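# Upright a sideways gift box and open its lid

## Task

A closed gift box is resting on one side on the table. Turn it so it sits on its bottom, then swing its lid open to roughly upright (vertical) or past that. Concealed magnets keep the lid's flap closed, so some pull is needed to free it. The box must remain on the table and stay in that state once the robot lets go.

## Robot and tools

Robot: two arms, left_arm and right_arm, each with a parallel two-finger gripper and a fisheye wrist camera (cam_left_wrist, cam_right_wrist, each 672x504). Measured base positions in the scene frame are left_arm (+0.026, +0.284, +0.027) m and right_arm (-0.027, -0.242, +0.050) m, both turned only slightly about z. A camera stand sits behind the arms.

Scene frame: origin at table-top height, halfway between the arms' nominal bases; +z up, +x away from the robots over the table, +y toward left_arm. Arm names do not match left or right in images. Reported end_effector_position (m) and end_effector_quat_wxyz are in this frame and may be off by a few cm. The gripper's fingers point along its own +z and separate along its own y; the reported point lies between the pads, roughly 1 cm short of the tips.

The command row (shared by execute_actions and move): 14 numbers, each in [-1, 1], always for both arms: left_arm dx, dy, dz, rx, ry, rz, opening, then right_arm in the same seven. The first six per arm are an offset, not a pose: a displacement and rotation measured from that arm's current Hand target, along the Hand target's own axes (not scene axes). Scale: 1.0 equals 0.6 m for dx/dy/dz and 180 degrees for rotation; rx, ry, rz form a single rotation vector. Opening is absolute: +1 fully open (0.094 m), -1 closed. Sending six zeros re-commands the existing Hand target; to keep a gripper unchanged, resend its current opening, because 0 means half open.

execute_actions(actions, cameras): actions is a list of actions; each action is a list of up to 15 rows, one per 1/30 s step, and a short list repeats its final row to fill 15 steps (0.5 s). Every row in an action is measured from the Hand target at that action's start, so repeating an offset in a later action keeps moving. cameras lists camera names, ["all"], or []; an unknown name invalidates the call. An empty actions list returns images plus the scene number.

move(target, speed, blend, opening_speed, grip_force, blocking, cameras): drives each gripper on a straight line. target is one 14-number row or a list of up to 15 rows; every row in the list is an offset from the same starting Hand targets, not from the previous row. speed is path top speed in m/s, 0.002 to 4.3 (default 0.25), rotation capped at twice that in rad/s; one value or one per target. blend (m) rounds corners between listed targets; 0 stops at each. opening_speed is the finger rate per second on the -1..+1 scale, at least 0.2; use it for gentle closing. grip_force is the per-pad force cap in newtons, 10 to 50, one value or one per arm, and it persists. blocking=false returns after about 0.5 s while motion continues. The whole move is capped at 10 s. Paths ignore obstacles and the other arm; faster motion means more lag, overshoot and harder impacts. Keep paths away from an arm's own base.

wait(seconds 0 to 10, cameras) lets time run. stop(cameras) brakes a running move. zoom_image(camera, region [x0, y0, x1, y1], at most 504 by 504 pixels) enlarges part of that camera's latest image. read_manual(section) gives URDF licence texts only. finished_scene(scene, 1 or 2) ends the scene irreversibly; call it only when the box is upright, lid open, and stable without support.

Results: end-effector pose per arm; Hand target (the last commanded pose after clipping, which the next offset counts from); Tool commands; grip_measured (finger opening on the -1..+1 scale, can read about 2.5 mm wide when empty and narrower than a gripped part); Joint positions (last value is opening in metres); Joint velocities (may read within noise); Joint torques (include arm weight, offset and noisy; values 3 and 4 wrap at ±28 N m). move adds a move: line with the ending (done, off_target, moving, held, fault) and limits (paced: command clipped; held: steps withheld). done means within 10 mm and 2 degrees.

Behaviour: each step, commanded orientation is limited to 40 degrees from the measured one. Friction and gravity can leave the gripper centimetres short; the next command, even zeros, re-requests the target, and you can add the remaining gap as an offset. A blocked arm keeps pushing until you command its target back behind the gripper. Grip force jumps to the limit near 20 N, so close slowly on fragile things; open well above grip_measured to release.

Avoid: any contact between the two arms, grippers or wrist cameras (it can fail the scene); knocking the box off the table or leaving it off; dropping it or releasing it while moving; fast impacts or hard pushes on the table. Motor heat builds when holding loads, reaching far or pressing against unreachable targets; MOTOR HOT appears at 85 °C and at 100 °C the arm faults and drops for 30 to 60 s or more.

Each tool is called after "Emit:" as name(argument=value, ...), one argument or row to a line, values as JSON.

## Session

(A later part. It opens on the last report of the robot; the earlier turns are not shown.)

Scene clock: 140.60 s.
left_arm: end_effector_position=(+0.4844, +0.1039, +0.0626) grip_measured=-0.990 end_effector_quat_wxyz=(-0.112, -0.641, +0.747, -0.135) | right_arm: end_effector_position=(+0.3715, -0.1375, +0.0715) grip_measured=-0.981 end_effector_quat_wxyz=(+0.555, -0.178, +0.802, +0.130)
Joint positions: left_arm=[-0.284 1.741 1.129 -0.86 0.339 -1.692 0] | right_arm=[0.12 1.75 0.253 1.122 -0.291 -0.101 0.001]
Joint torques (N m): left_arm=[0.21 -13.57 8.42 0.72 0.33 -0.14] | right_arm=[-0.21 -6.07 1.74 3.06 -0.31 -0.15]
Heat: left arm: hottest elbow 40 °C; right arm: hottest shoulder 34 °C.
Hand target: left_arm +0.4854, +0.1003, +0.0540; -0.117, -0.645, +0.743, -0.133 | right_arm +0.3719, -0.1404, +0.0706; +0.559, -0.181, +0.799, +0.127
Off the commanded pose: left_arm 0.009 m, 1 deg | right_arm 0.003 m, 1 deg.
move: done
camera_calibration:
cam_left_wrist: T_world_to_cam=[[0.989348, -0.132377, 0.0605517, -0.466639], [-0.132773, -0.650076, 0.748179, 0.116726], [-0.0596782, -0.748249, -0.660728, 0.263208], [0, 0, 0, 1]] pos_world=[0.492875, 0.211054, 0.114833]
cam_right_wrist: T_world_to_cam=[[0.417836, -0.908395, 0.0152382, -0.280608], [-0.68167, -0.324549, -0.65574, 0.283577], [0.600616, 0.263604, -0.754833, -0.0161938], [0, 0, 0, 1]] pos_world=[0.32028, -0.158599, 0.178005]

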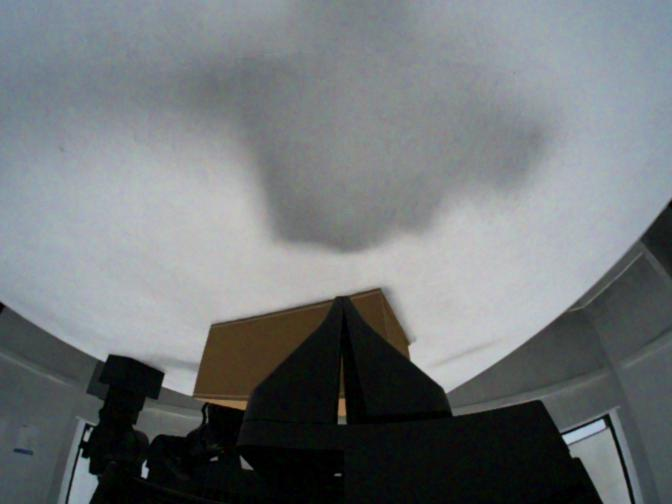

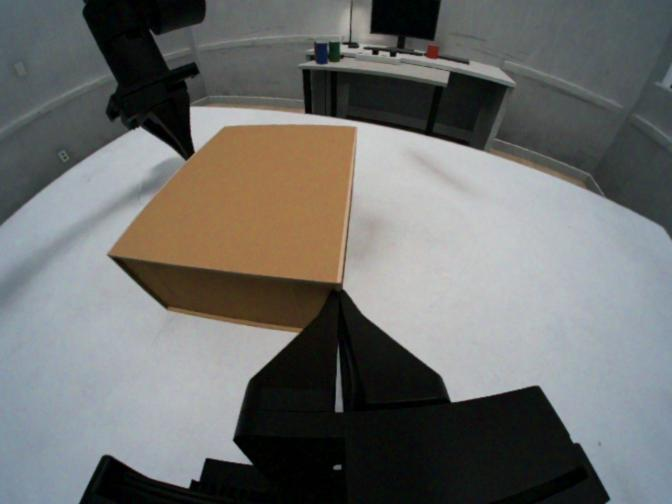

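Emit:
move(
  target=[
    [0.097,-0.039,0.038,0,0,0,-1,0,0,0,0,0,0,-1],
    [0.17,-0.134,0.07,0,0,0,-1,0,0,0,0,0,0,-1],
    [0.27,-0.207,0.1105,0,0,0,-1,0,0,0,0,0,0,-1],
  ],
  speed=0.1,
  blend=0.02,
  cameras=["all"],
)

Scene clock: 143.80 s.
left_arm: end_effector_position=(+0.5763, -0.0787, +0.0601) grip_measured=-0.990 end_effector_quat_wxyz=(-0.117, -0.642, +0.745, -0.136) | right_arm: end_effector_position=(+0.3711, -0.1380, +0.0709) grip_measured=-0.982 end_effector_quat_wxyz=(+0.554, -0.178, +0.803, +0.130)
Joint positions: left_arm=[-0.528 2.083 1.656 -0.964 0.314 -1.952 0] | right_arm=[0.118 1.751 0.253 1.122 -0.293 -0.101 0.001]
Joint torques (N m): left_arm=[-0.5 -18.14 13.24 0.01 -0.01 -0.16] | right_arm=[-0.09 -6.24 1.87 3.02 -0.24 -0.13]
Heat: left arm: hottest elbow 40 °C; right arm: hottest shoulder 34 °C.
Hand target: left_arm +0.5854, -0.0896, +0.0536; -0.117, -0.645, +0.743, -0.133 | right_arm +0.3719, -0.1403, +0.0706; +0.559, -0.181, +0.799, +0.127
Off the commanded pose: left_arm 0.016 m, 1 deg | right_arm 0.003 m, 1 deg.
move: off_target (left_arm)
camera_calibration:
cam_left_wrist: T_world_to_cam=[[0.990176, -0.128759, 0.0545137, -0.581393], [-0.125369, -0.644933, 0.753886, 0.00791124], [-0.0619116, -0.753315, -0.65474, 0.130904], [0, 0, 0, 1]] pos_world=[0.584778, 0.0288549, 0.111438]
cam_right_wrist: T_world_to_cam=[[0.417699, -0.908478, 0.0140053, -0.28077], [-0.683067, -0.324149, -0.654482, 0.28314], [0.599122, 0.26381, -0.755948, -0.0155213], [0, 0, 0, 1]] pos_world=[0.31998, -0.159199, 0.177509]

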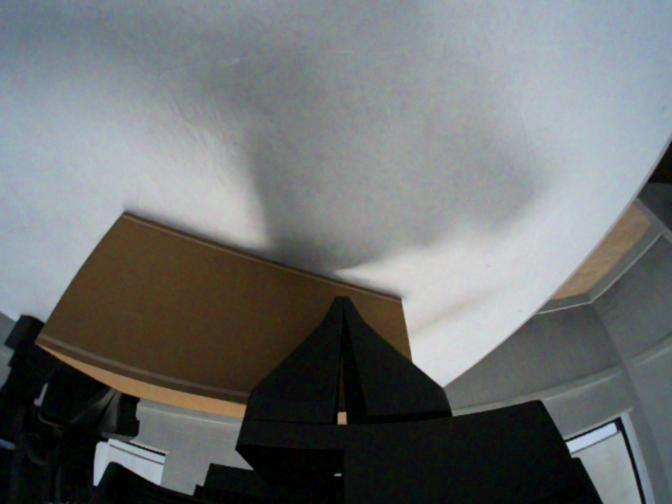

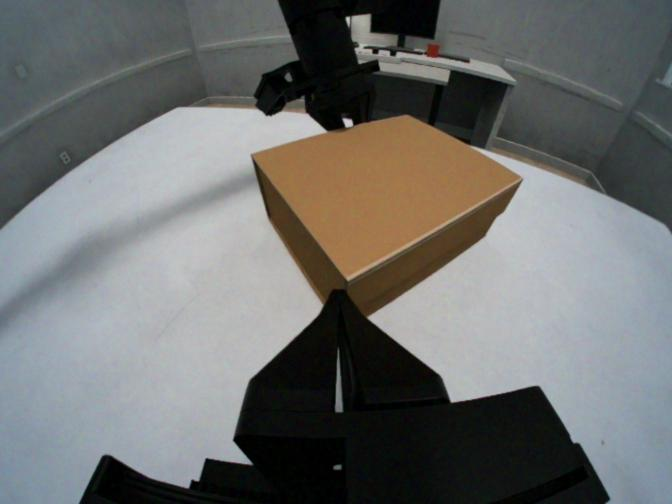

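Emit:
move(
  target=[
    [-0.083,-0.055,-0.1345,0,0,0,-1,0,0,0,0,0,0,-1],
    [-0.09,0.2745,-0.278,0.135,-0.017,0.085,-1,0,0,0,0,0,0,-1],
    [-0.015,0.365,-0.1585,0.271,-0.0337,0.1703,-1,0,0,0,0,0,0,-1],
    [0.011,0.368,-0.0285,0.271,-0.0337,0.1703,-1,0,0,0,0,0,0,-1],
  ],
  speed=0.3,
  blend=0.03,
  cameras=["all"],
)

Scene clock: 148.23 s.
left_arm: end_effector_position=(+0.3651, -0.0530, +0.0638) grip_measured=-0.990 end_effector_quat_wxyz=(+0.234, -0.428, +0.770, -0.412) | right_arm: end_effector_position=(+0.3711, -0.1380, +0.0709) grip_measured=-0.982 end_effector_quat_wxyz=(+0.554, -0.178, +0.803, +0.130)
Joint positions: left_arm=[-0.909 1.575 0.516 0.448 -0.279 -1.753 0] | right_arm=[0.118 1.751 0.253 1.122 -0.293 -0.101 0.001]
Joint torques (N m): left_arm=[-0.67 -8.35 7.1 2.3 -0.33 0.01] | right_arm=[-0.15 -5.89 1.73 3.07 -0.22 -0.15]
Heat: left arm: hottest elbow 40 °C; right arm: hottest shoulder 34 °C.
Hand target: left_arm +0.3658, -0.0605, +0.0615; +0.233, -0.428, +0.768, -0.417 | right_arm +0.3719, -0.1403, +0.0706; +0.559, -0.181, +0.799, +0.127
Off the commanded pose: left_arm 0.008 m, 1 deg | right_arm 0.002 m, 1 deg.
move: done
camera_calibration:
cam_left_wrist: T_world_to_cam=[[0.467589, -0.284856, 0.83679, -0.23658], [-0.79842, -0.542337, 0.261528, 0.277786], [0.379324, -0.790397, -0.481025, -0.0344929], [0, 0, 0, 1]] pos_world=[0.345496, 0.0559992, 0.108727]
cam_right_wrist: T_world_to_cam=[[0.417699, -0.908478, 0.0140053, -0.28077], [-0.683067, -0.324149, -0.654482, 0.28314], [0.599122, 0.26381, -0.755948, -0.0155213], [0, 0, 0, 1]] pos_world=[0.31998, -0.159199, 0.177509]

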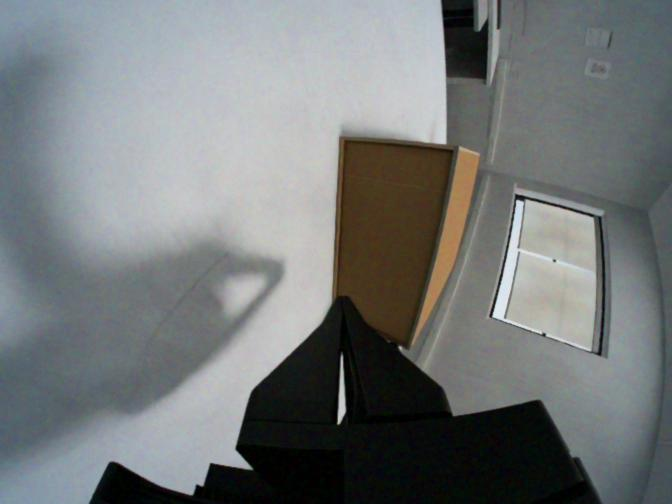

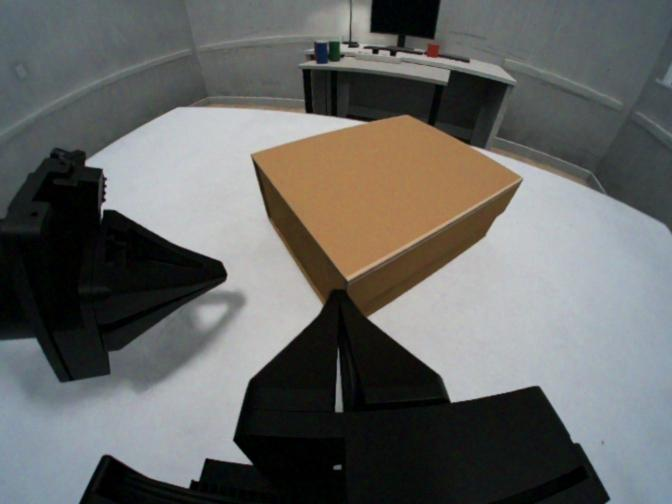

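Emit:
move(
  target=[0.005,0,0.1,0,0,0,-1,0,0,0,0,0,0,-1],
  speed=0.06,
  cameras=["all"],
)

Emit:
zoom_image(
  camera="cam_left_wrist",
  region=[250, 150, 490, 370],
)

Emit:
zoom_image(
  camera="cam_right_wrist",
  region=[190, 170, 400, 360],
)

Scene clock: 150.13 s.
left_arm: end_effector_position=(+0.3934, -0.0814, +0.0274) grip_measured=-0.990 end_effector_quat_wxyz=(+0.228, -0.431, +0.772, -0.408) | right_arm: end_effector_position=(+0.3711, -0.1380, +0.0709) grip_measured=-0.982 end_effector_quat_wxyz=(+0.554, -0.178, +0.803, +0.130)
Joint positions: left_arm=[-0.896 1.762 0.621 0.519 -0.259 -1.753 0] | right_arm=[0.118 1.751 0.253 1.122 -0.293 -0.101 0.001]
Joint torques (N m): left_arm=[0.38 -10.4 8.12 2.52 0.03 0.23] | right_arm=[-0.21 -6.53 1.77 3.1 -0.26 -0.13]
Heat: left arm: hottest elbow 40 °C; right arm: hottest shoulder 34 °C.
Hand target: left_arm +0.4071, -0.0893, +0.0287; +0.233, -0.428, +0.768, -0.416 | right_arm +0.3719, -0.1403, +0.0706; +0.559, -0.181, +0.799, +0.127
Off the commanded pose: left_arm 0.016 m, 1 deg | right_arm 0.002 m, 1 deg.
move: off_target (left_arm)
camera_calibration:
cam_left_wrist: T_world_to_cam=[[0.480085, -0.286955, 0.82896, -0.232309], [-0.795508, -0.540684, 0.273547, 0.293176], [0.369709, -0.79077, -0.48785, -0.0812525], [0, 0, 0, 1]] pos_world=[0.374792, 0.0276012, 0.072738]
cam_right_wrist: T_world_to_cam=[[0.417699, -0.908478, 0.0140053, -0.28077], [-0.683067, -0.324149, -0.654482, 0.28314], [0.599122, 0.26381, -0.755948, -0.0155213], [0, 0, 0, 1]] pos_world=[0.31998, -0.159199, 0.177509]

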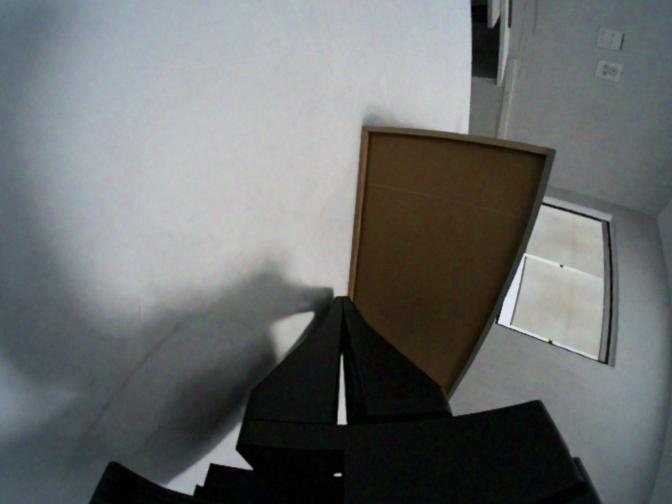

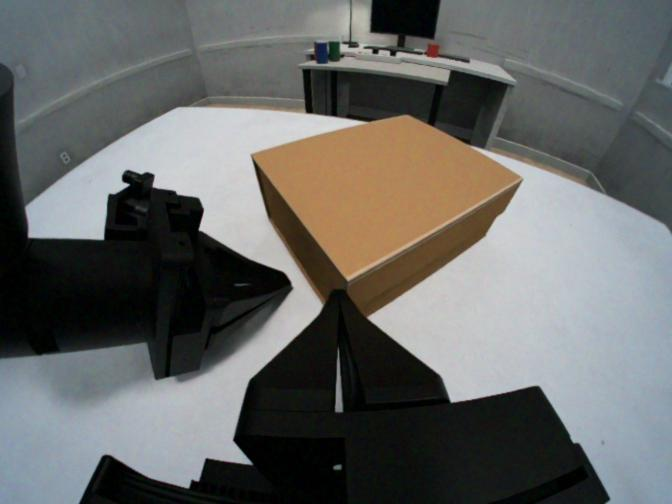

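Scaled by 2.100 from the camera's 672x504 image, which has a finer 960x720 frame.

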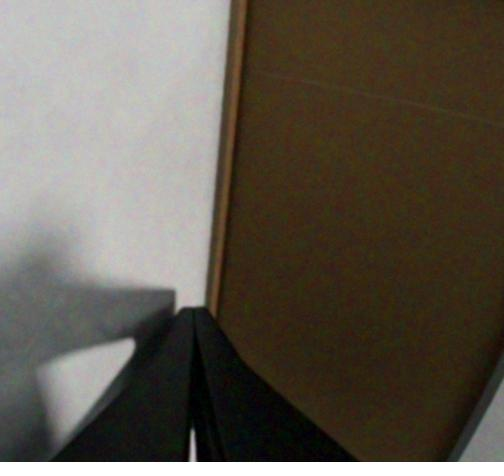

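Scaled by 2.400 from the camera's 672x504 image, which has a finer 960x720 frame.

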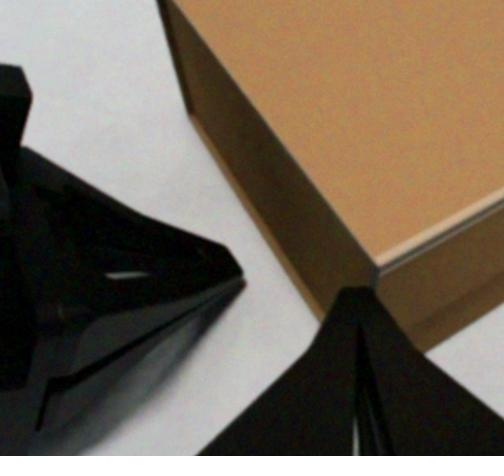

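Emit:
move(
  target=[0,-0.0235,0.018,0,0,0,-1,0,0,0,0,0,0,-1],
  speed=0.05,
  cameras=["all"],
)

Emit:
zoom_image(
  camera="cam_left_wrist",
  region=[250, 150, 490, 370],
)

Emit:
zoom_image(
  camera="cam_right_wrist",
  region=[190, 170, 400, 360],
)

Scene clock: 151.30 s.
left_arm: end_effector_position=(+0.4096, -0.0932, +0.0394) grip_measured=-0.990 end_effector_quat_wxyz=(+0.229, -0.430, +0.764, -0.422) | right_arm: end_effector_position=(+0.3711, -0.1380, +0.0709) grip_measured=-0.982 end_effector_quat_wxyz=(+0.554, -0.178, +0.803, +0.130)
Joint positions: left_arm=[-0.883 1.767 0.665 0.514 -0.248 -1.748 0] | right_arm=[0.118 1.751 0.253 1.122 -0.293 -0.101 0.001]
Joint torques (N m): left_arm=[0.73 -10.75 8.69 1.05 0.04 0.26] | right_arm=[0.09 -6.12 1.81 3.03 -0.23 -0.15]
Heat: left arm: hottest elbow 40 °C; right arm: hottest shoulder 34 °C.
Hand target: left_arm +0.4213, -0.0982, +0.0347; +0.233, -0.428, +0.768, -0.417 | right_arm +0.3719, -0.1403, +0.0706; +0.559, -0.181, +0.799, +0.127
Off the commanded pose: left_arm 0.014 m, 1 deg | right_arm 0.002 m, 1 deg.
move: off_target (left_arm)
camera_calibration:
cam_left_wrist: T_world_to_cam=[[0.46464, -0.264577, 0.84505, -0.245675], [-0.800054, -0.534431, 0.272574, 0.298906], [0.379504, -0.802735, -0.459993, -0.0969825], [0, 0, 0, 1]] pos_world=[0.390097, 0.0168934, 0.0815222]
cam_right_wrist: T_world_to_cam=[[0.417699, -0.908478, 0.0140053, -0.28077], [-0.683067, -0.324149, -0.654482, 0.28314], [0.599122, 0.26381, -0.755948, -0.0155213], [0, 0, 0, 1]] pos_world=[0.31998, -0.159199, 0.177509]

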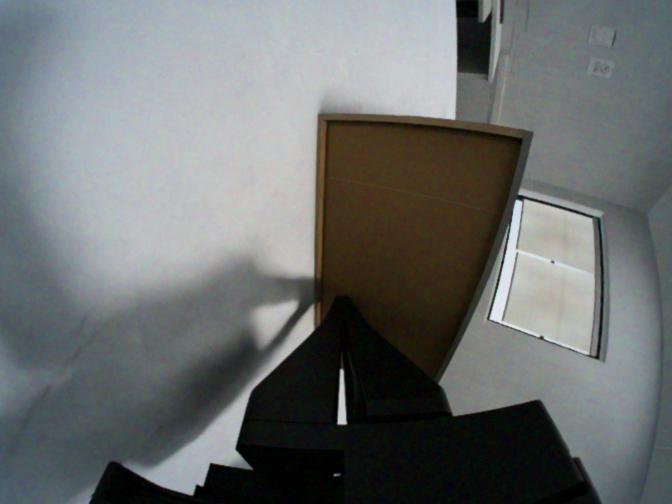

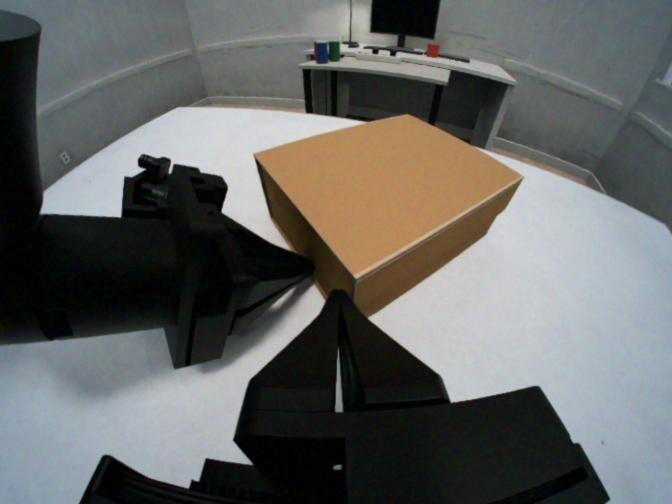

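Scaled by 2.100 from the camera's 672x504 image, which has a finer 960x720 frame.

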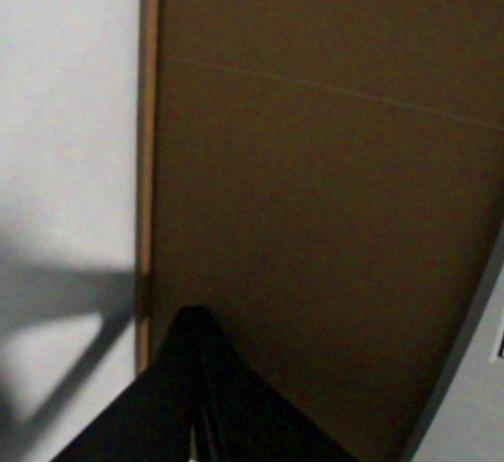

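Scaled by 2.400 from the camera's 672x504 image, which has a finer 960x720 frame.

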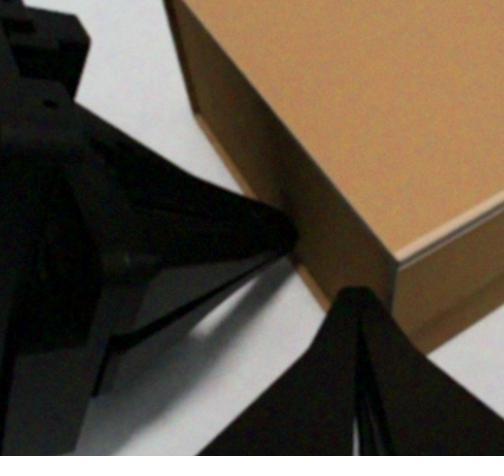

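Emit:
move(
  target=[0,0.042,0.02,0,0,0,-1,0,0,0,0,0,0,-1],
  speed=0.05,
  cameras=["all"],
)

Emit:
zoom_image(
  camera="cam_left_wrist",
  region=[250, 150, 490, 370],
)

Emit:
zoom_image(
  camera="cam_right_wrist",
  region=[250, 210, 400, 350],
)

Scene clock: 152.63 s.
left_arm: end_effector_position=(+0.4111, -0.0950, +0.0229) grip_measured=-0.990 end_effector_quat_wxyz=(+0.230, -0.429, +0.762, -0.427) | right_arm: end_effector_position=(+0.3711, -0.1380, +0.0709) grip_measured=-0.982 end_effector_quat_wxyz=(+0.554, -0.178, +0.803, +0.130)
Joint positions: left_arm=[-0.883 1.828 0.666 0.585 -0.248 -1.748 0] | right_arm=[0.118 1.751 0.253 1.122 -0.293 -0.101 0.001]
Joint torques (N m): left_arm=[0.56 -9.41 7.25 2.06 -0.05 0.26] | right_arm=[-0.15 -5.77 1.68 2.97 -0.28 -0.13]
Heat: left arm: hottest elbow 40 °C; right arm: hottest shoulder 34 °C.
Hand target: left_arm +0.4182, -0.0962, +0.0070; +0.233, -0.428, +0.768, -0.416 | right_arm +0.3719, -0.1403, +0.0706; +0.559, -0.181, +0.799, +0.127
Off the commanded pose: left_arm 0.017 m, 1 deg | right_arm 0.002 m, 1 deg.
move: off_target (left_arm)
camera_calibration:
cam_left_wrist: T_world_to_cam=[[0.458041, -0.257526, 0.850811, -0.229622], [-0.802267, -0.531964, 0.270891, 0.304853], [0.382839, -0.806657, -0.450265, -0.108529], [0, 0, 0, 1]] pos_world=[0.391299, 0.0154912, 0.063916]
cam_right_wrist: T_world_to_cam=[[0.417699, -0.908478, 0.0140053, -0.28077], [-0.683067, -0.324149, -0.654482, 0.28314], [0.599122, 0.26381, -0.755948, -0.0155213], [0, 0, 0, 1]] pos_world=[0.31998, -0.159199, 0.177509]

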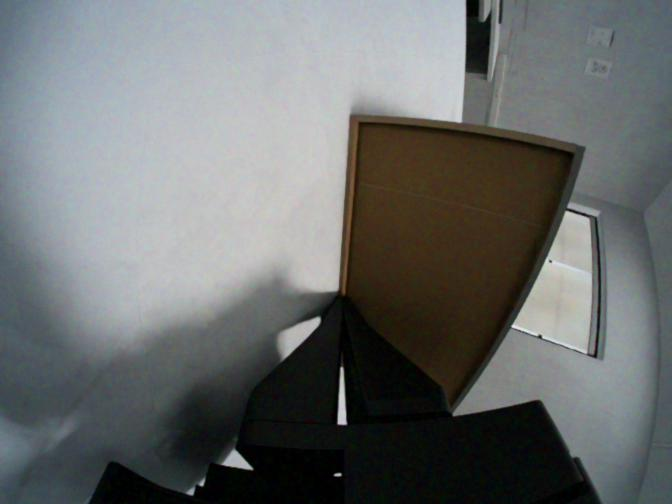

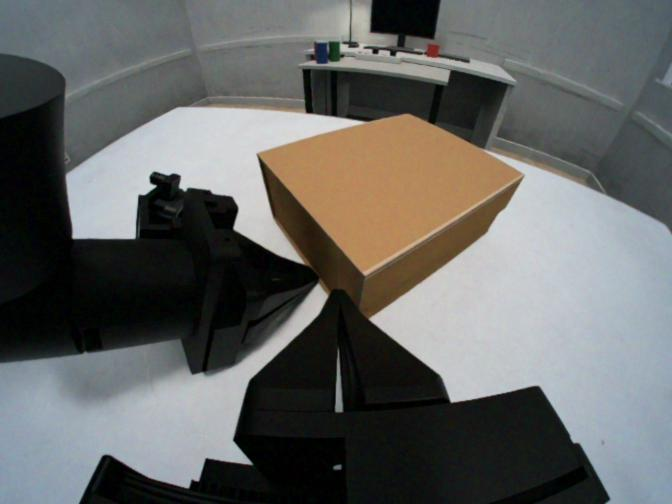

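Scaled by 2.100 from the camera's 672x504 image, which has a finer 960x720 frame.

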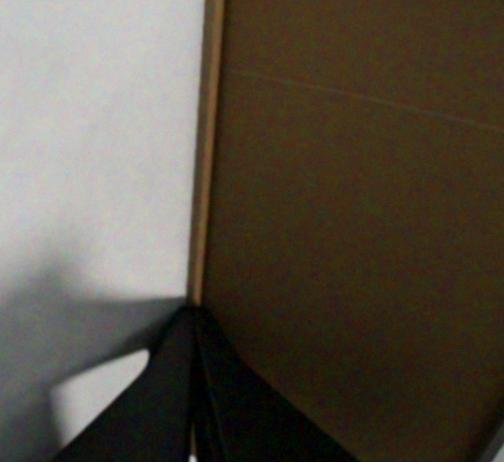

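Scaled by 3.360 from the camera's 672x504 image, which has a finer 960x720 frame.

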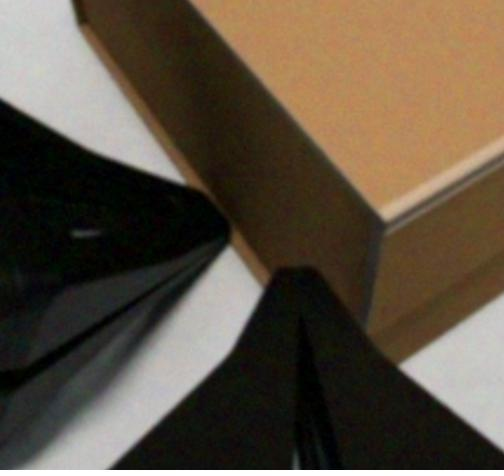

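Emit:
move(
  target=[0,0,0,0,0,0,-1,-0.015,-0.017,0.021,0,0,0,-1],
  speed=0.05,
  cameras=["all"],
)

Emit:
zoom_image(
  camera="cam_right_wrist",
  region=[250, 210, 400, 350],
)

Emit:
zoom_image(
  camera="cam_left_wrist",
  region=[310, 80, 610, 320],
)

Scene clock: 154.37 s.
left_arm: end_effector_position=(+0.4112, -0.0950, +0.0229) grip_measured=-0.990 end_effector_quat_wxyz=(+0.230, -0.429, +0.762, -0.427) | right_arm: end_effector_position=(+0.3800, -0.1405, +0.0711) grip_measured=-0.982 end_effector_quat_wxyz=(+0.553, -0.178, +0.803, +0.132)
Joint positions: left_arm=[-0.883 1.828 0.666 0.585 -0.248 -1.748 0] | right_arm=[0.103 1.751 0.276 1.094 -0.31 -0.105 0.001]
Joint torques (N m): left_arm=[0.32 -9.58 7.21 1.88 -0.04 0.25] | right_arm=[-0.91 -7.36 3.6 1.73 -0.27 -0.16]
Heat: left arm: hottest elbow 40 °C; right arm: hottest shoulder 34 °C.
Hand target: left_arm +0.4183, -0.0963, +0.0071; +0.233, -0.428, +0.768, -0.417 | right_arm +0.3898, -0.1431, +0.0748; +0.559, -0.181, +0.799, +0.127
Off the commanded pose: left_arm 0.017 m, 1 deg | right_arm 0.011 m, 1 deg.
move: off_target (left_arm, right_arm)
camera_calibration:
cam_left_wrist: T_world_to_cam=[[0.457893, -0.257277, 0.850966, -0.229578], [-0.802301, -0.531912, 0.270891, 0.304865], [0.382945, -0.80677, -0.449973, -0.108588], [0, 0, 0, 1]] pos_world=[0.391299, 0.0154911, 0.0639159]
cam_right_wrist: T_world_to_cam=[[0.419314, -0.907784, 0.0102368, -0.286998], [-0.684737, -0.32365, -0.652983, 0.289153], [0.596081, 0.266795, -0.757303, -0.0185319], [0, 0, 0, 1]] pos_world=[0.329382, -0.162004, 0.177716]

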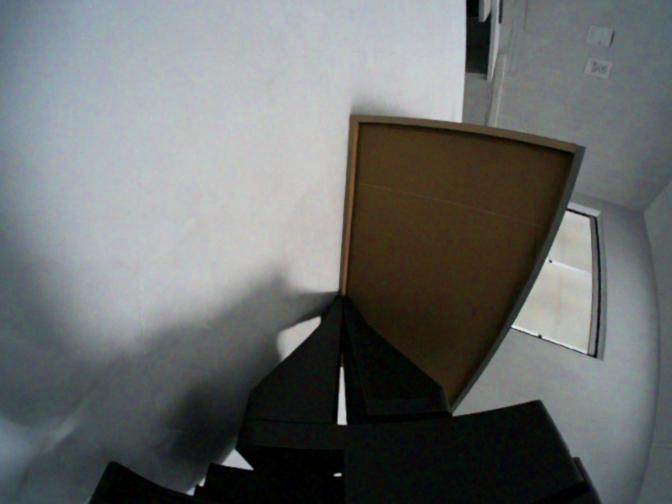

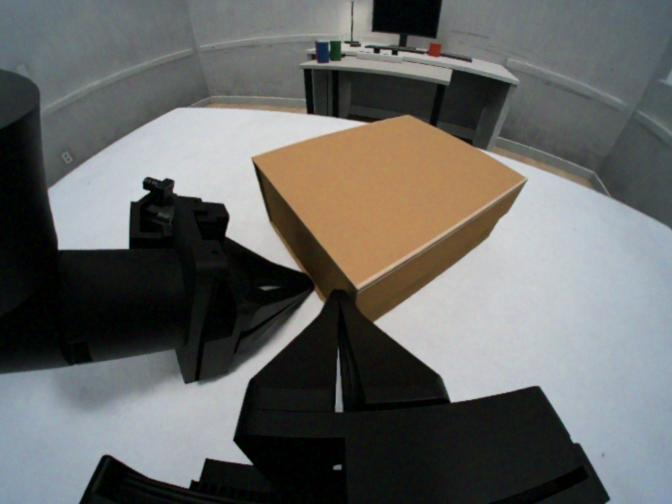

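Scaled by 3.360 from the camera's 672x504 image, which has a finer 960x720 frame.

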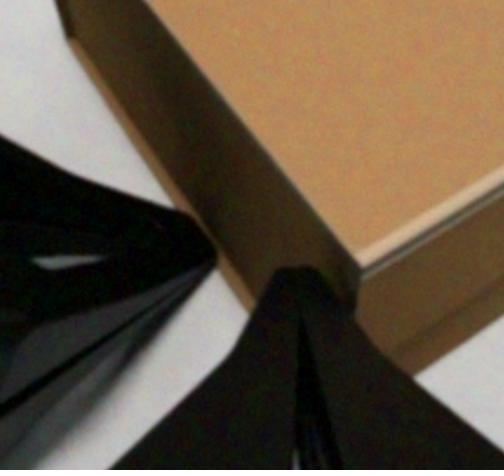

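Scaled by 1.680 from the camera's 672x504 image, which has a finer 960x720 frame.

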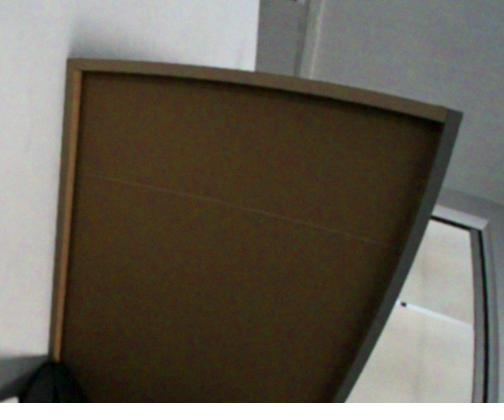

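Emit:
move(
  target=[0,0,0,0,0,0,-1,-0.011,-0.0205,0.017,0,0,0,-1],
  speed=0.05,
  cameras=["all"],
)

Emit:
zoom_image(
  camera="cam_right_wrist",
  region=[250, 210, 400, 350],
)

Scene clock: 155.63 s.
left_arm: end_effector_position=(+0.4112, -0.0950, +0.0229) grip_measured=-0.990 end_effector_quat_wxyz=(+0.230, -0.429, +0.762, -0.427) | right_arm: end_effector_position=(+0.3938, -0.1463, +0.0707) grip_measured=-0.982 end_effector_quat_wxyz=(+0.550, -0.177, +0.806, +0.133)
Joint positions: left_arm=[-0.883 1.828 0.666 0.585 -0.248 -1.748 0] | right_arm=[0.076 1.751 0.313 1.046 -0.336 -0.115 0.001]
Joint torques (N m): left_arm=[0.44 -9.7 7.21 1.92 -0.05 0.27] | right_arm=[-0.56 -8.23 4.1 1.94 -0.25 -0.17]
Heat: left arm: hottest elbow 39 °C; right arm: hottest shoulder 34 °C.
Hand target: left_arm +0.4183, -0.0963, +0.0072; +0.233, -0.428, +0.767, -0.417 | right_arm +0.4058, -0.1492, +0.0774; +0.559, -0.181, +0.799, +0.127
Off the commanded pose: left_arm 0.017 m, 1 deg | right_arm 0.014 m, 2 deg.
move: off_target (left_arm, right_arm)
camera_calibration:
cam_left_wrist: T_world_to_cam=[[0.457893, -0.257277, 0.850966, -0.229578], [-0.802301, -0.531912, 0.270891, 0.304865], [0.382945, -0.80677, -0.449973, -0.108588], [0, 0, 0, 1]] pos_world=[0.391299, 0.0154911, 0.0639159]
cam_right_wrist: T_world_to_cam=[[0.419554, -0.907703, 0.00703049, -0.297886], [-0.690011, -0.323946, -0.647259, 0.298034], [0.589797, 0.266709, -0.762238, -0.0226502], [0, 0, 0, 1]] pos_world=[0.343985, -0.167804, 0.177735]

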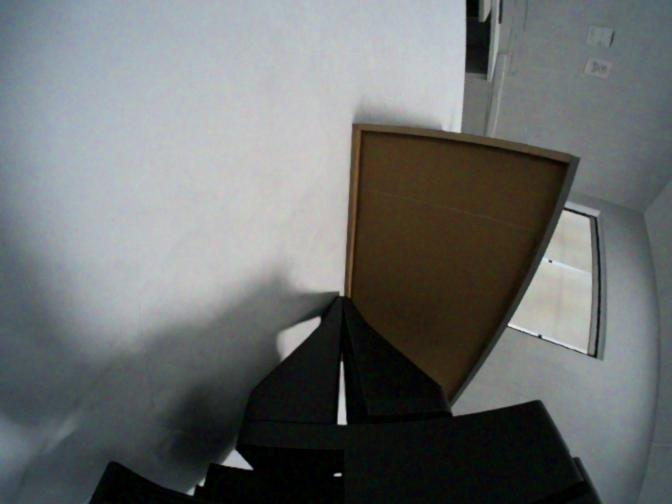

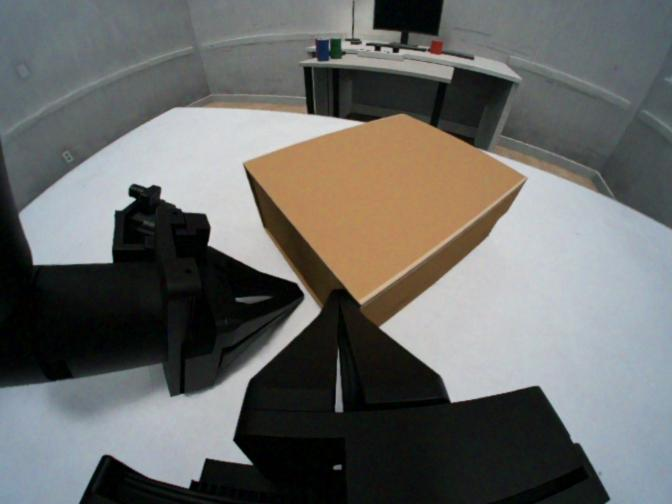

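Scaled by 3.360 from the camera's 672x504 image, which has a finer 960x720 frame.

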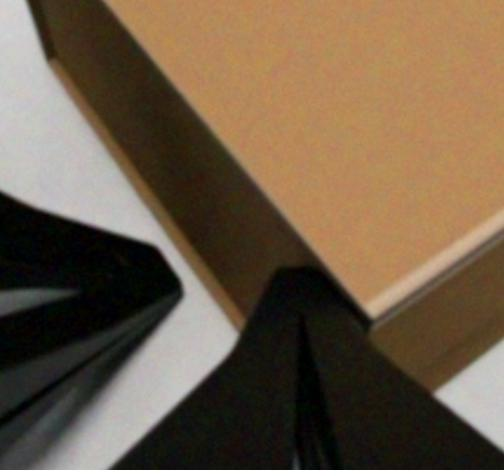

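Emit:
move(
  target=[
    [0,-0.013,0.02,0,0,0,-1,0,0,0,0,0,0,-1],
    [0,0.005,0.03,0,0,0,-1,0,0,0,0,0,0,-1],
  ],
  speed=0.05,
  blend=0.002,
  cameras=["cam_right_wrist","cam_left_wrist"],
)

Emit:
zoom_image(
  camera="cam_right_wrist",
  region=[250, 210, 400, 350],
)

Emit:
zoom_image(
  camera="cam_left_wrist",
  region=[250, 150, 490, 370],
)

Scene clock: 156.87 s.
left_arm: end_effector_position=(+0.4252, -0.1072, +0.0227) grip_measured=-0.990 end_effector_quat_wxyz=(+0.234, -0.427, +0.755, -0.439) | right_arm: end_effector_position=(+0.3937, -0.1463, +0.0706) grip_measured=-0.982 end_effector_quat_wxyz=(+0.549, -0.177, +0.806, +0.133)
Joint positions: left_arm=[-0.878 1.867 0.708 0.611 -0.244 -1.743 0] | right_arm=[0.076 1.751 0.313 1.046 -0.336 -0.116 0.001]
Joint torques (N m): left_arm=[0.5 -9.05 6.69 1.5 0.11 0.26] | right_arm=[-0.56 -8.06 4.29 1.77 -0.29 -0.16]
Heat: left arm: hottest elbow 39 °C; right arm: hottest shoulder 34 °C.
Hand target: left_arm +0.4298, -0.1032, -0.0053; +0.233, -0.428, +0.767, -0.416 | right_arm +0.4058, -0.1492, +0.0774; +0.559, -0.181, +0.799, +0.127
Off the commanded pose: left_arm 0.028 m, 3 deg | right_arm 0.014 m, 2 deg.
move: off_target (left_arm, right_arm)
camera_calibration:
cam_left_wrist: T_world_to_cam=[[0.440871, -0.240509, 0.864747, -0.230212], [-0.807651, -0.526608, 0.265298, 0.312588], [0.391576, -0.815377, -0.426414, -0.129091], [0, 0, 0, 1]] pos_world=[0.404505, 0.00398543, 0.0611003]
cam_right_wrist: T_world_to_cam=[[0.419719, -0.907624, 0.00731336, -0.297889], [-0.69007, -0.324328, -0.647004, 0.297914], [0.589609, 0.266514, -0.762451, -0.0226829], [0, 0, 0, 1]] pos_world=[0.343985, -0.167704, 0.177635]

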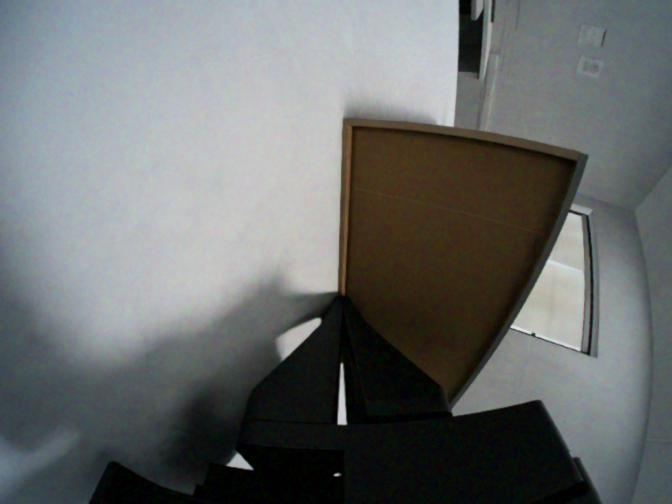

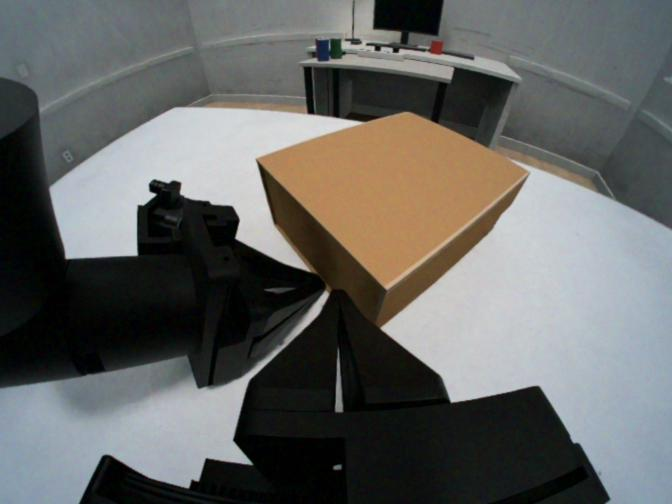

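Scaled by 3.360 from the camera's 672x504 image, which has a finer 960x720 frame.

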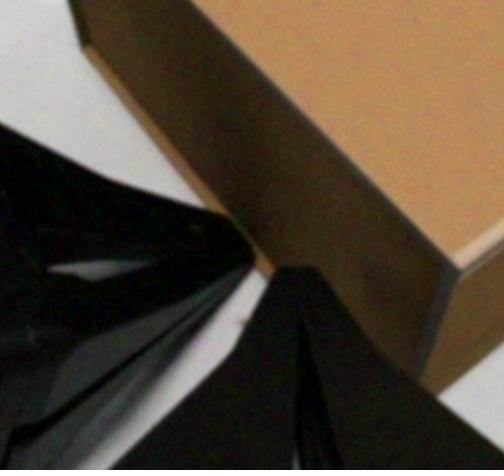

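Scaled by 2.100 from the camera's 672x504 image, which has a finer 960x720 frame.

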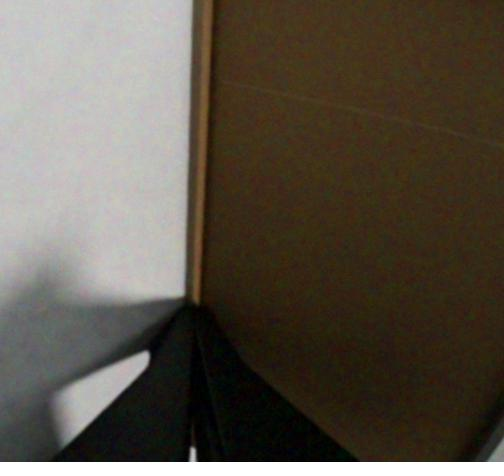

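Emit:
move(
  target=[
    [0,0,0,0,0,0,-1,-0.0115,-0.028,0.017,0,0,0,-1],
    [0,0,0,0,0,0,-1,-0.08,-0.028,-0.007,0,0,0,-1],
  ],
  speed=0.06,
  blend=0.001,
  cameras=["cam_right_wrist","cam_left_wrist"],
)

Emit:
zoom_image(
  camera="cam_right_wrist",
  region=[250, 210, 400, 350],
)

Emit:
zoom_image(
  camera="cam_left_wrist",
  region=[310, 80, 610, 320],
)

Scene clock: 158.93 s.
left_arm: end_effector_position=(+0.4252, -0.1072, +0.0227) grip_measured=-0.990 end_effector_quat_wxyz=(+0.234, -0.427, +0.755, -0.439) | right_arm: end_effector_position=(+0.4078, -0.1557, +0.1057) grip_measured=-0.982 end_effector_quat_wxyz=(+0.540, -0.176, +0.812, +0.134)
Joint positions: left_arm=[-0.878 1.867 0.708 0.611 -0.244 -1.743 0] | right_arm=[0.039 1.563 0.356 0.787 -0.37 -0.13 0.001]
Joint torques (N m): left_arm=[0.73 -9.05 6.76 1.48 0.11 0.26] | right_arm=[-0.26 -8.59 6.45 1.83 -0.25 -0.16]
Heat: left arm: hottest elbow 39 °C; right arm: hottest shoulder 34 °C.
Hand target: left_arm +0.4297, -0.1032, -0.0053; +0.233, -0.428, +0.768, -0.416 | right_arm +0.4244, -0.1589, +0.1242; +0.559, -0.181, +0.799, +0.127
Off the commanded pose: left_arm 0.029 m, 3 deg | right_arm 0.025 m, 3 deg.
move: off_target (left_arm, right_arm)
camera_calibration:
cam_left_wrist: T_world_to_cam=[[0.44067, -0.24081, 0.864766, -0.230175], [-0.807796, -0.526527, 0.265018, 0.312744], [0.391504, -0.81534, -0.42655, -0.129093], [0, 0, 0, 1]] pos_world=[0.404605, 0.00398564, 0.0611002]
cam_right_wrist: T_world_to_cam=[[0.419718, -0.907653, -0.00172994, -0.311726], [-0.704707, -0.324669, -0.630855, 0.331608], [0.572036, 0.266, -0.775899, 0.00687097], [0, 0, 0, 1]] pos_world=[0.360593, -0.177104, 0.213989]

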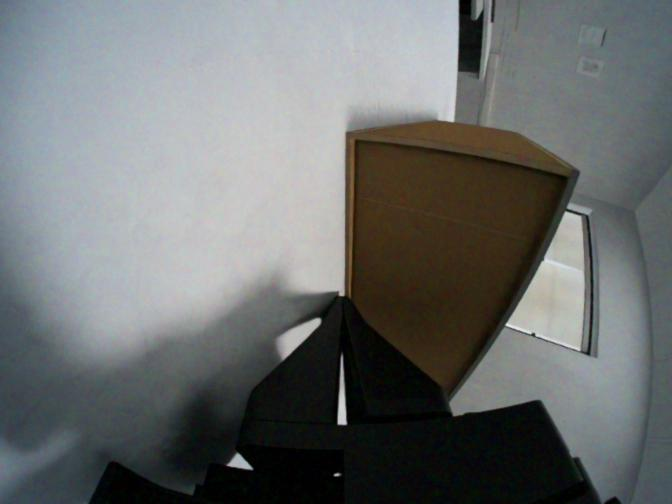

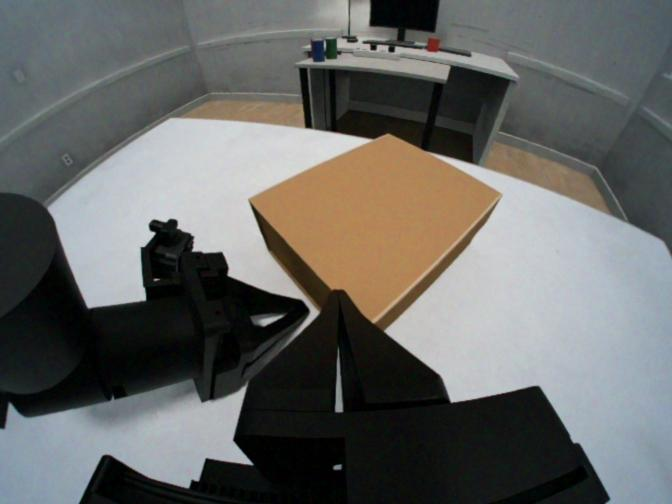

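Scaled by 3.360 from the camera's 672x504 image, which has a finer 960x720 frame.

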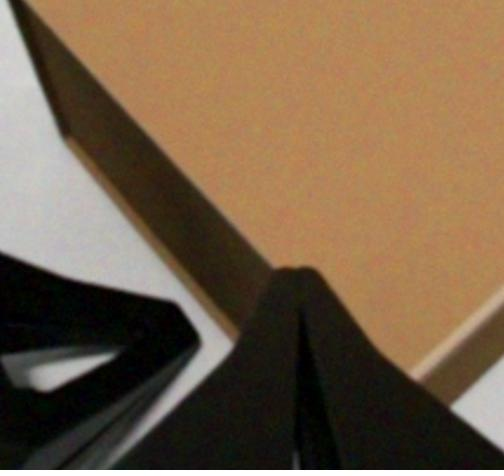

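Scaled by 1.680 from the camera's 672x504 image, which has a finer 960x720 frame.

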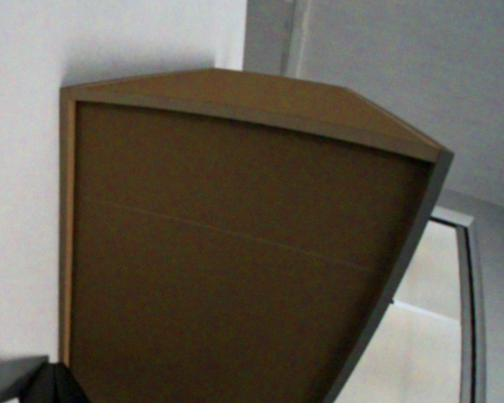

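Emit:
move(
  target=[
    [0,0,0,0,0,0,-1,0.0035,-0.014,-0.132,0,0,0,-1],
    [0,0,0,0,0,0,-1,0.098,-0.0665,-0.104,-0.182,0.027,-0.0754,-1],
    [0,0,0,0,0,0,-1,0.144,-0.042,-0.044,-0.182,0.027,-0.0754,-1],
  ],
  speed=0.2,
  blend=0.02,
  cameras=["cam_right_wrist","cam_left_wrist"],
)

Emit:
zoom_image(
  camera="cam_right_wrist",
  region=[230, 170, 430, 330],
)

Scene clock: 163.13 s.
left_arm: end_effector_position=(+0.4252, -0.1072, +0.0227) grip_measured=-0.990 end_effector_quat_wxyz=(+0.234, -0.427, +0.755, -0.439) | right_arm: end_effector_position=(+0.3703, -0.2027, +0.0493) grip_measured=-0.982 end_effector_quat_wxyz=(+0.453, -0.413, +0.736, +0.287)
Joint positions: left_arm=[-0.878 1.867 0.708 0.611 -0.244 -1.743 0] | right_arm=[-0.313 1.745 0.589 -0.019 -1.092 -1.076 0.001]
Joint torques (N m): left_arm=[0.62 -9.17 6.68 1.54 0.11 0.27] | right_arm=[1.49 -8.53 5.96 1.95 -0.32 -0.15]
Heat: left arm: hottest elbow 39 °C; right arm: hottest shoulder 34 °C.
Hand target: left_arm +0.4297, -0.1032, -0.0053; +0.233, -0.428, +0.768, -0.416 | right_arm +0.3861, -0.2052, +0.0519; +0.463, -0.428, +0.727, +0.272
Off the commanded pose: left_arm 0.029 m, 3 deg | right_arm 0.016 m, 3 deg.
move: off_target (left_arm, right_arm)
camera_calibration:
cam_left_wrist: T_world_to_cam=[[0.44067, -0.24081, 0.864766, -0.230175], [-0.807796, -0.526527, 0.265018, 0.312744], [0.391504, -0.81534, -0.42655, -0.129093], [0, 0, 0, 1]] pos_world=[0.404605, 0.00398564, 0.0611002]
cam_right_wrist: T_world_to_cam=[[0.863133, -0.504462, -0.0228065, -0.420068], [-0.418498, -0.689312, -0.591362, 0.0724755], [0.282599, 0.519968, -0.806084, 0.157223], [0, 0, 0, 1]] pos_world=[0.348474, -0.243701, 0.160014]

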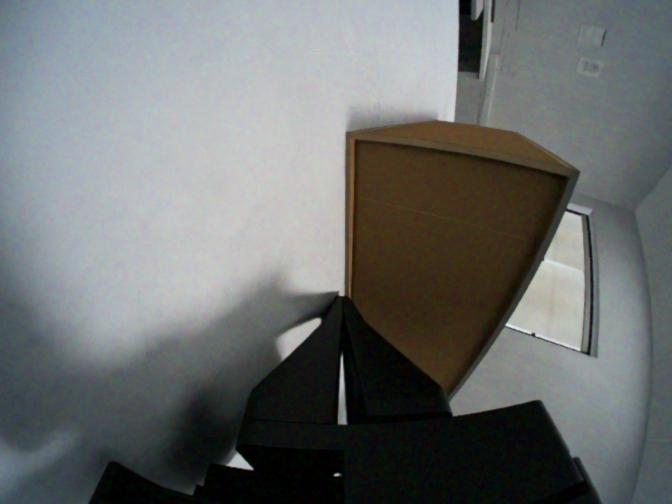

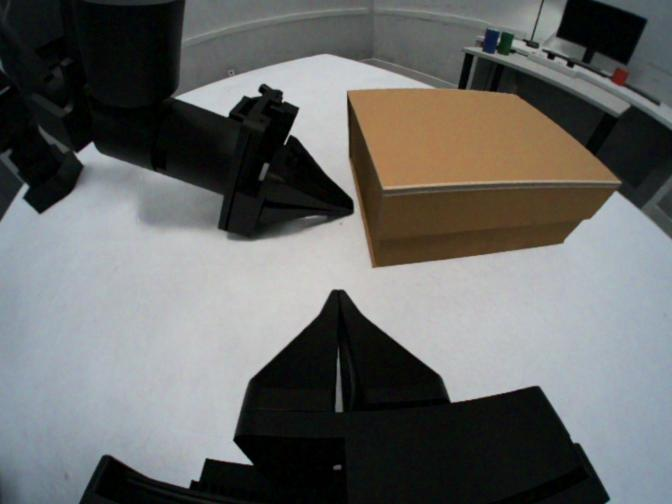

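Scaled by 2.520 from the camera's 672x504 image, which has a finer 960x720 frame.

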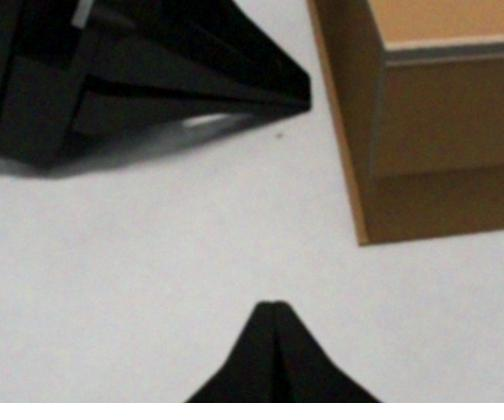

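Emit:
move(
  target=[
    [0,-0.056,-0.036,0,0,0,-1,0,0,0,0,0,0,-1],
    [-0.003,-0.072,-0.0115,0,0,0,-1,0.01,-0.045,0.01,0,0,0,-1],
    [-0.003,-0.005,0.032,0,0,0,-1,0.0195,-0.045,0.02,0,0,0,-1],
  ],
  speed=0.06,
  blend=0.002,
  cameras=["cam_right_wrist","cam_left_wrist"],
)

Emit:
zoom_image(
  camera="cam_right_wrist",
  region=[230, 170, 430, 330],
)

Scene clock: 166.20 s.
left_arm: end_effector_position=(+0.4434, -0.1172, +0.0230) grip_measured=-0.990 end_effector_quat_wxyz=(+0.235, -0.426, +0.751, -0.446) | right_arm: end_effector_position=(+0.3969, -0.2108, +0.0354) grip_measured=-0.982 end_effector_quat_wxyz=(+0.455, -0.418, +0.734, +0.284)
Joint positions: left_arm=[-0.861 1.9 0.759 0.612 -0.23 -1.733 0] | right_arm=[-0.313 1.831 0.667 -0.008 -1.092 -1.088 0.001]
Joint torques (N m): left_arm=[0.73 -9.17 6.63 1.33 0.09 0.25] | right_arm=[1.38 -9.23 5.96 1.74 -0.31 -0.07]
Heat: left arm: hottest elbow 39 °C; right arm: hottest shoulder 34 °C.
Hand target: left_arm +0.4458, -0.1111, -0.0131; +0.233, -0.428, +0.767, -0.417 | right_arm +0.4125, -0.2131, +0.0362; +0.463, -0.428, +0.727, +0.273
Off the commanded pose: left_arm 0.037 m, 4 deg | right_arm 0.016 m, 2 deg.
move: off_target (left_arm, right_arm)
camera_calibration:
cam_left_wrist: T_world_to_cam=[[0.430726, -0.230476, 0.872557, -0.235429], [-0.810959, -0.523089, 0.262151, 0.323888], [0.396006, -0.820523, -0.412215, -0.147076], [0, 0, 0, 1]] pos_world=[0.422308, -0.00551781, 0.0598913]
cam_right_wrist: T_world_to_cam=[[0.865755, -0.500372, -0.00980832, -0.448085], [-0.408218, -0.694699, -0.592243, 0.0646126], [0.289528, 0.516741, -0.8057, 0.139301], [0, 0, 0, 1]] pos_world=[0.373977, -0.251305, 0.146106]

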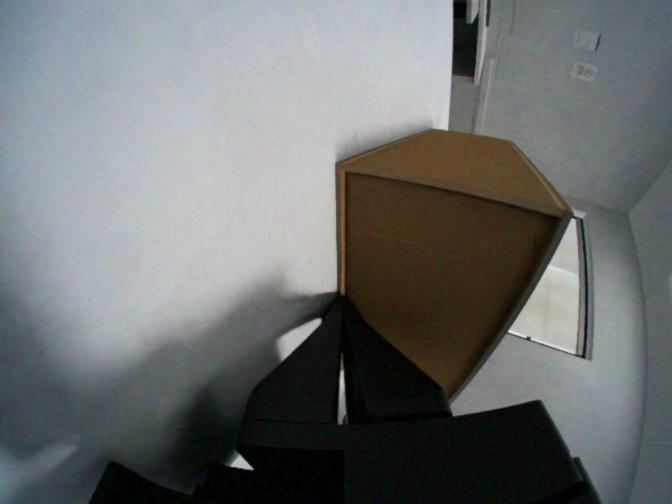

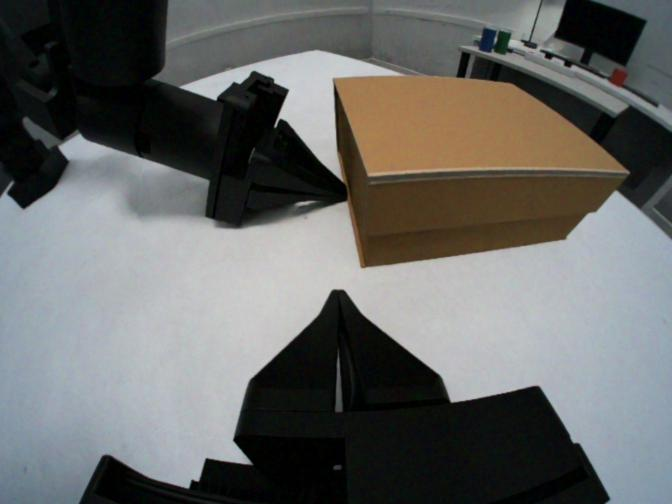

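Scaled by 2.520 from the camera's 672x504 image, which has a finer 960x720 frame.

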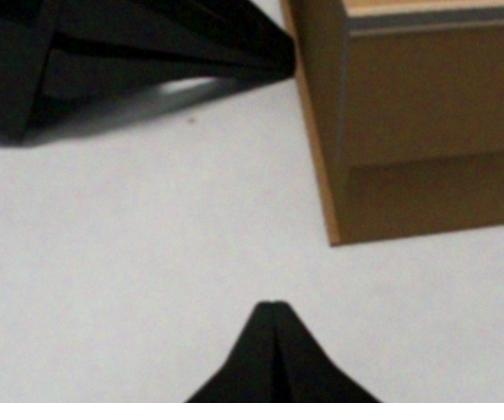

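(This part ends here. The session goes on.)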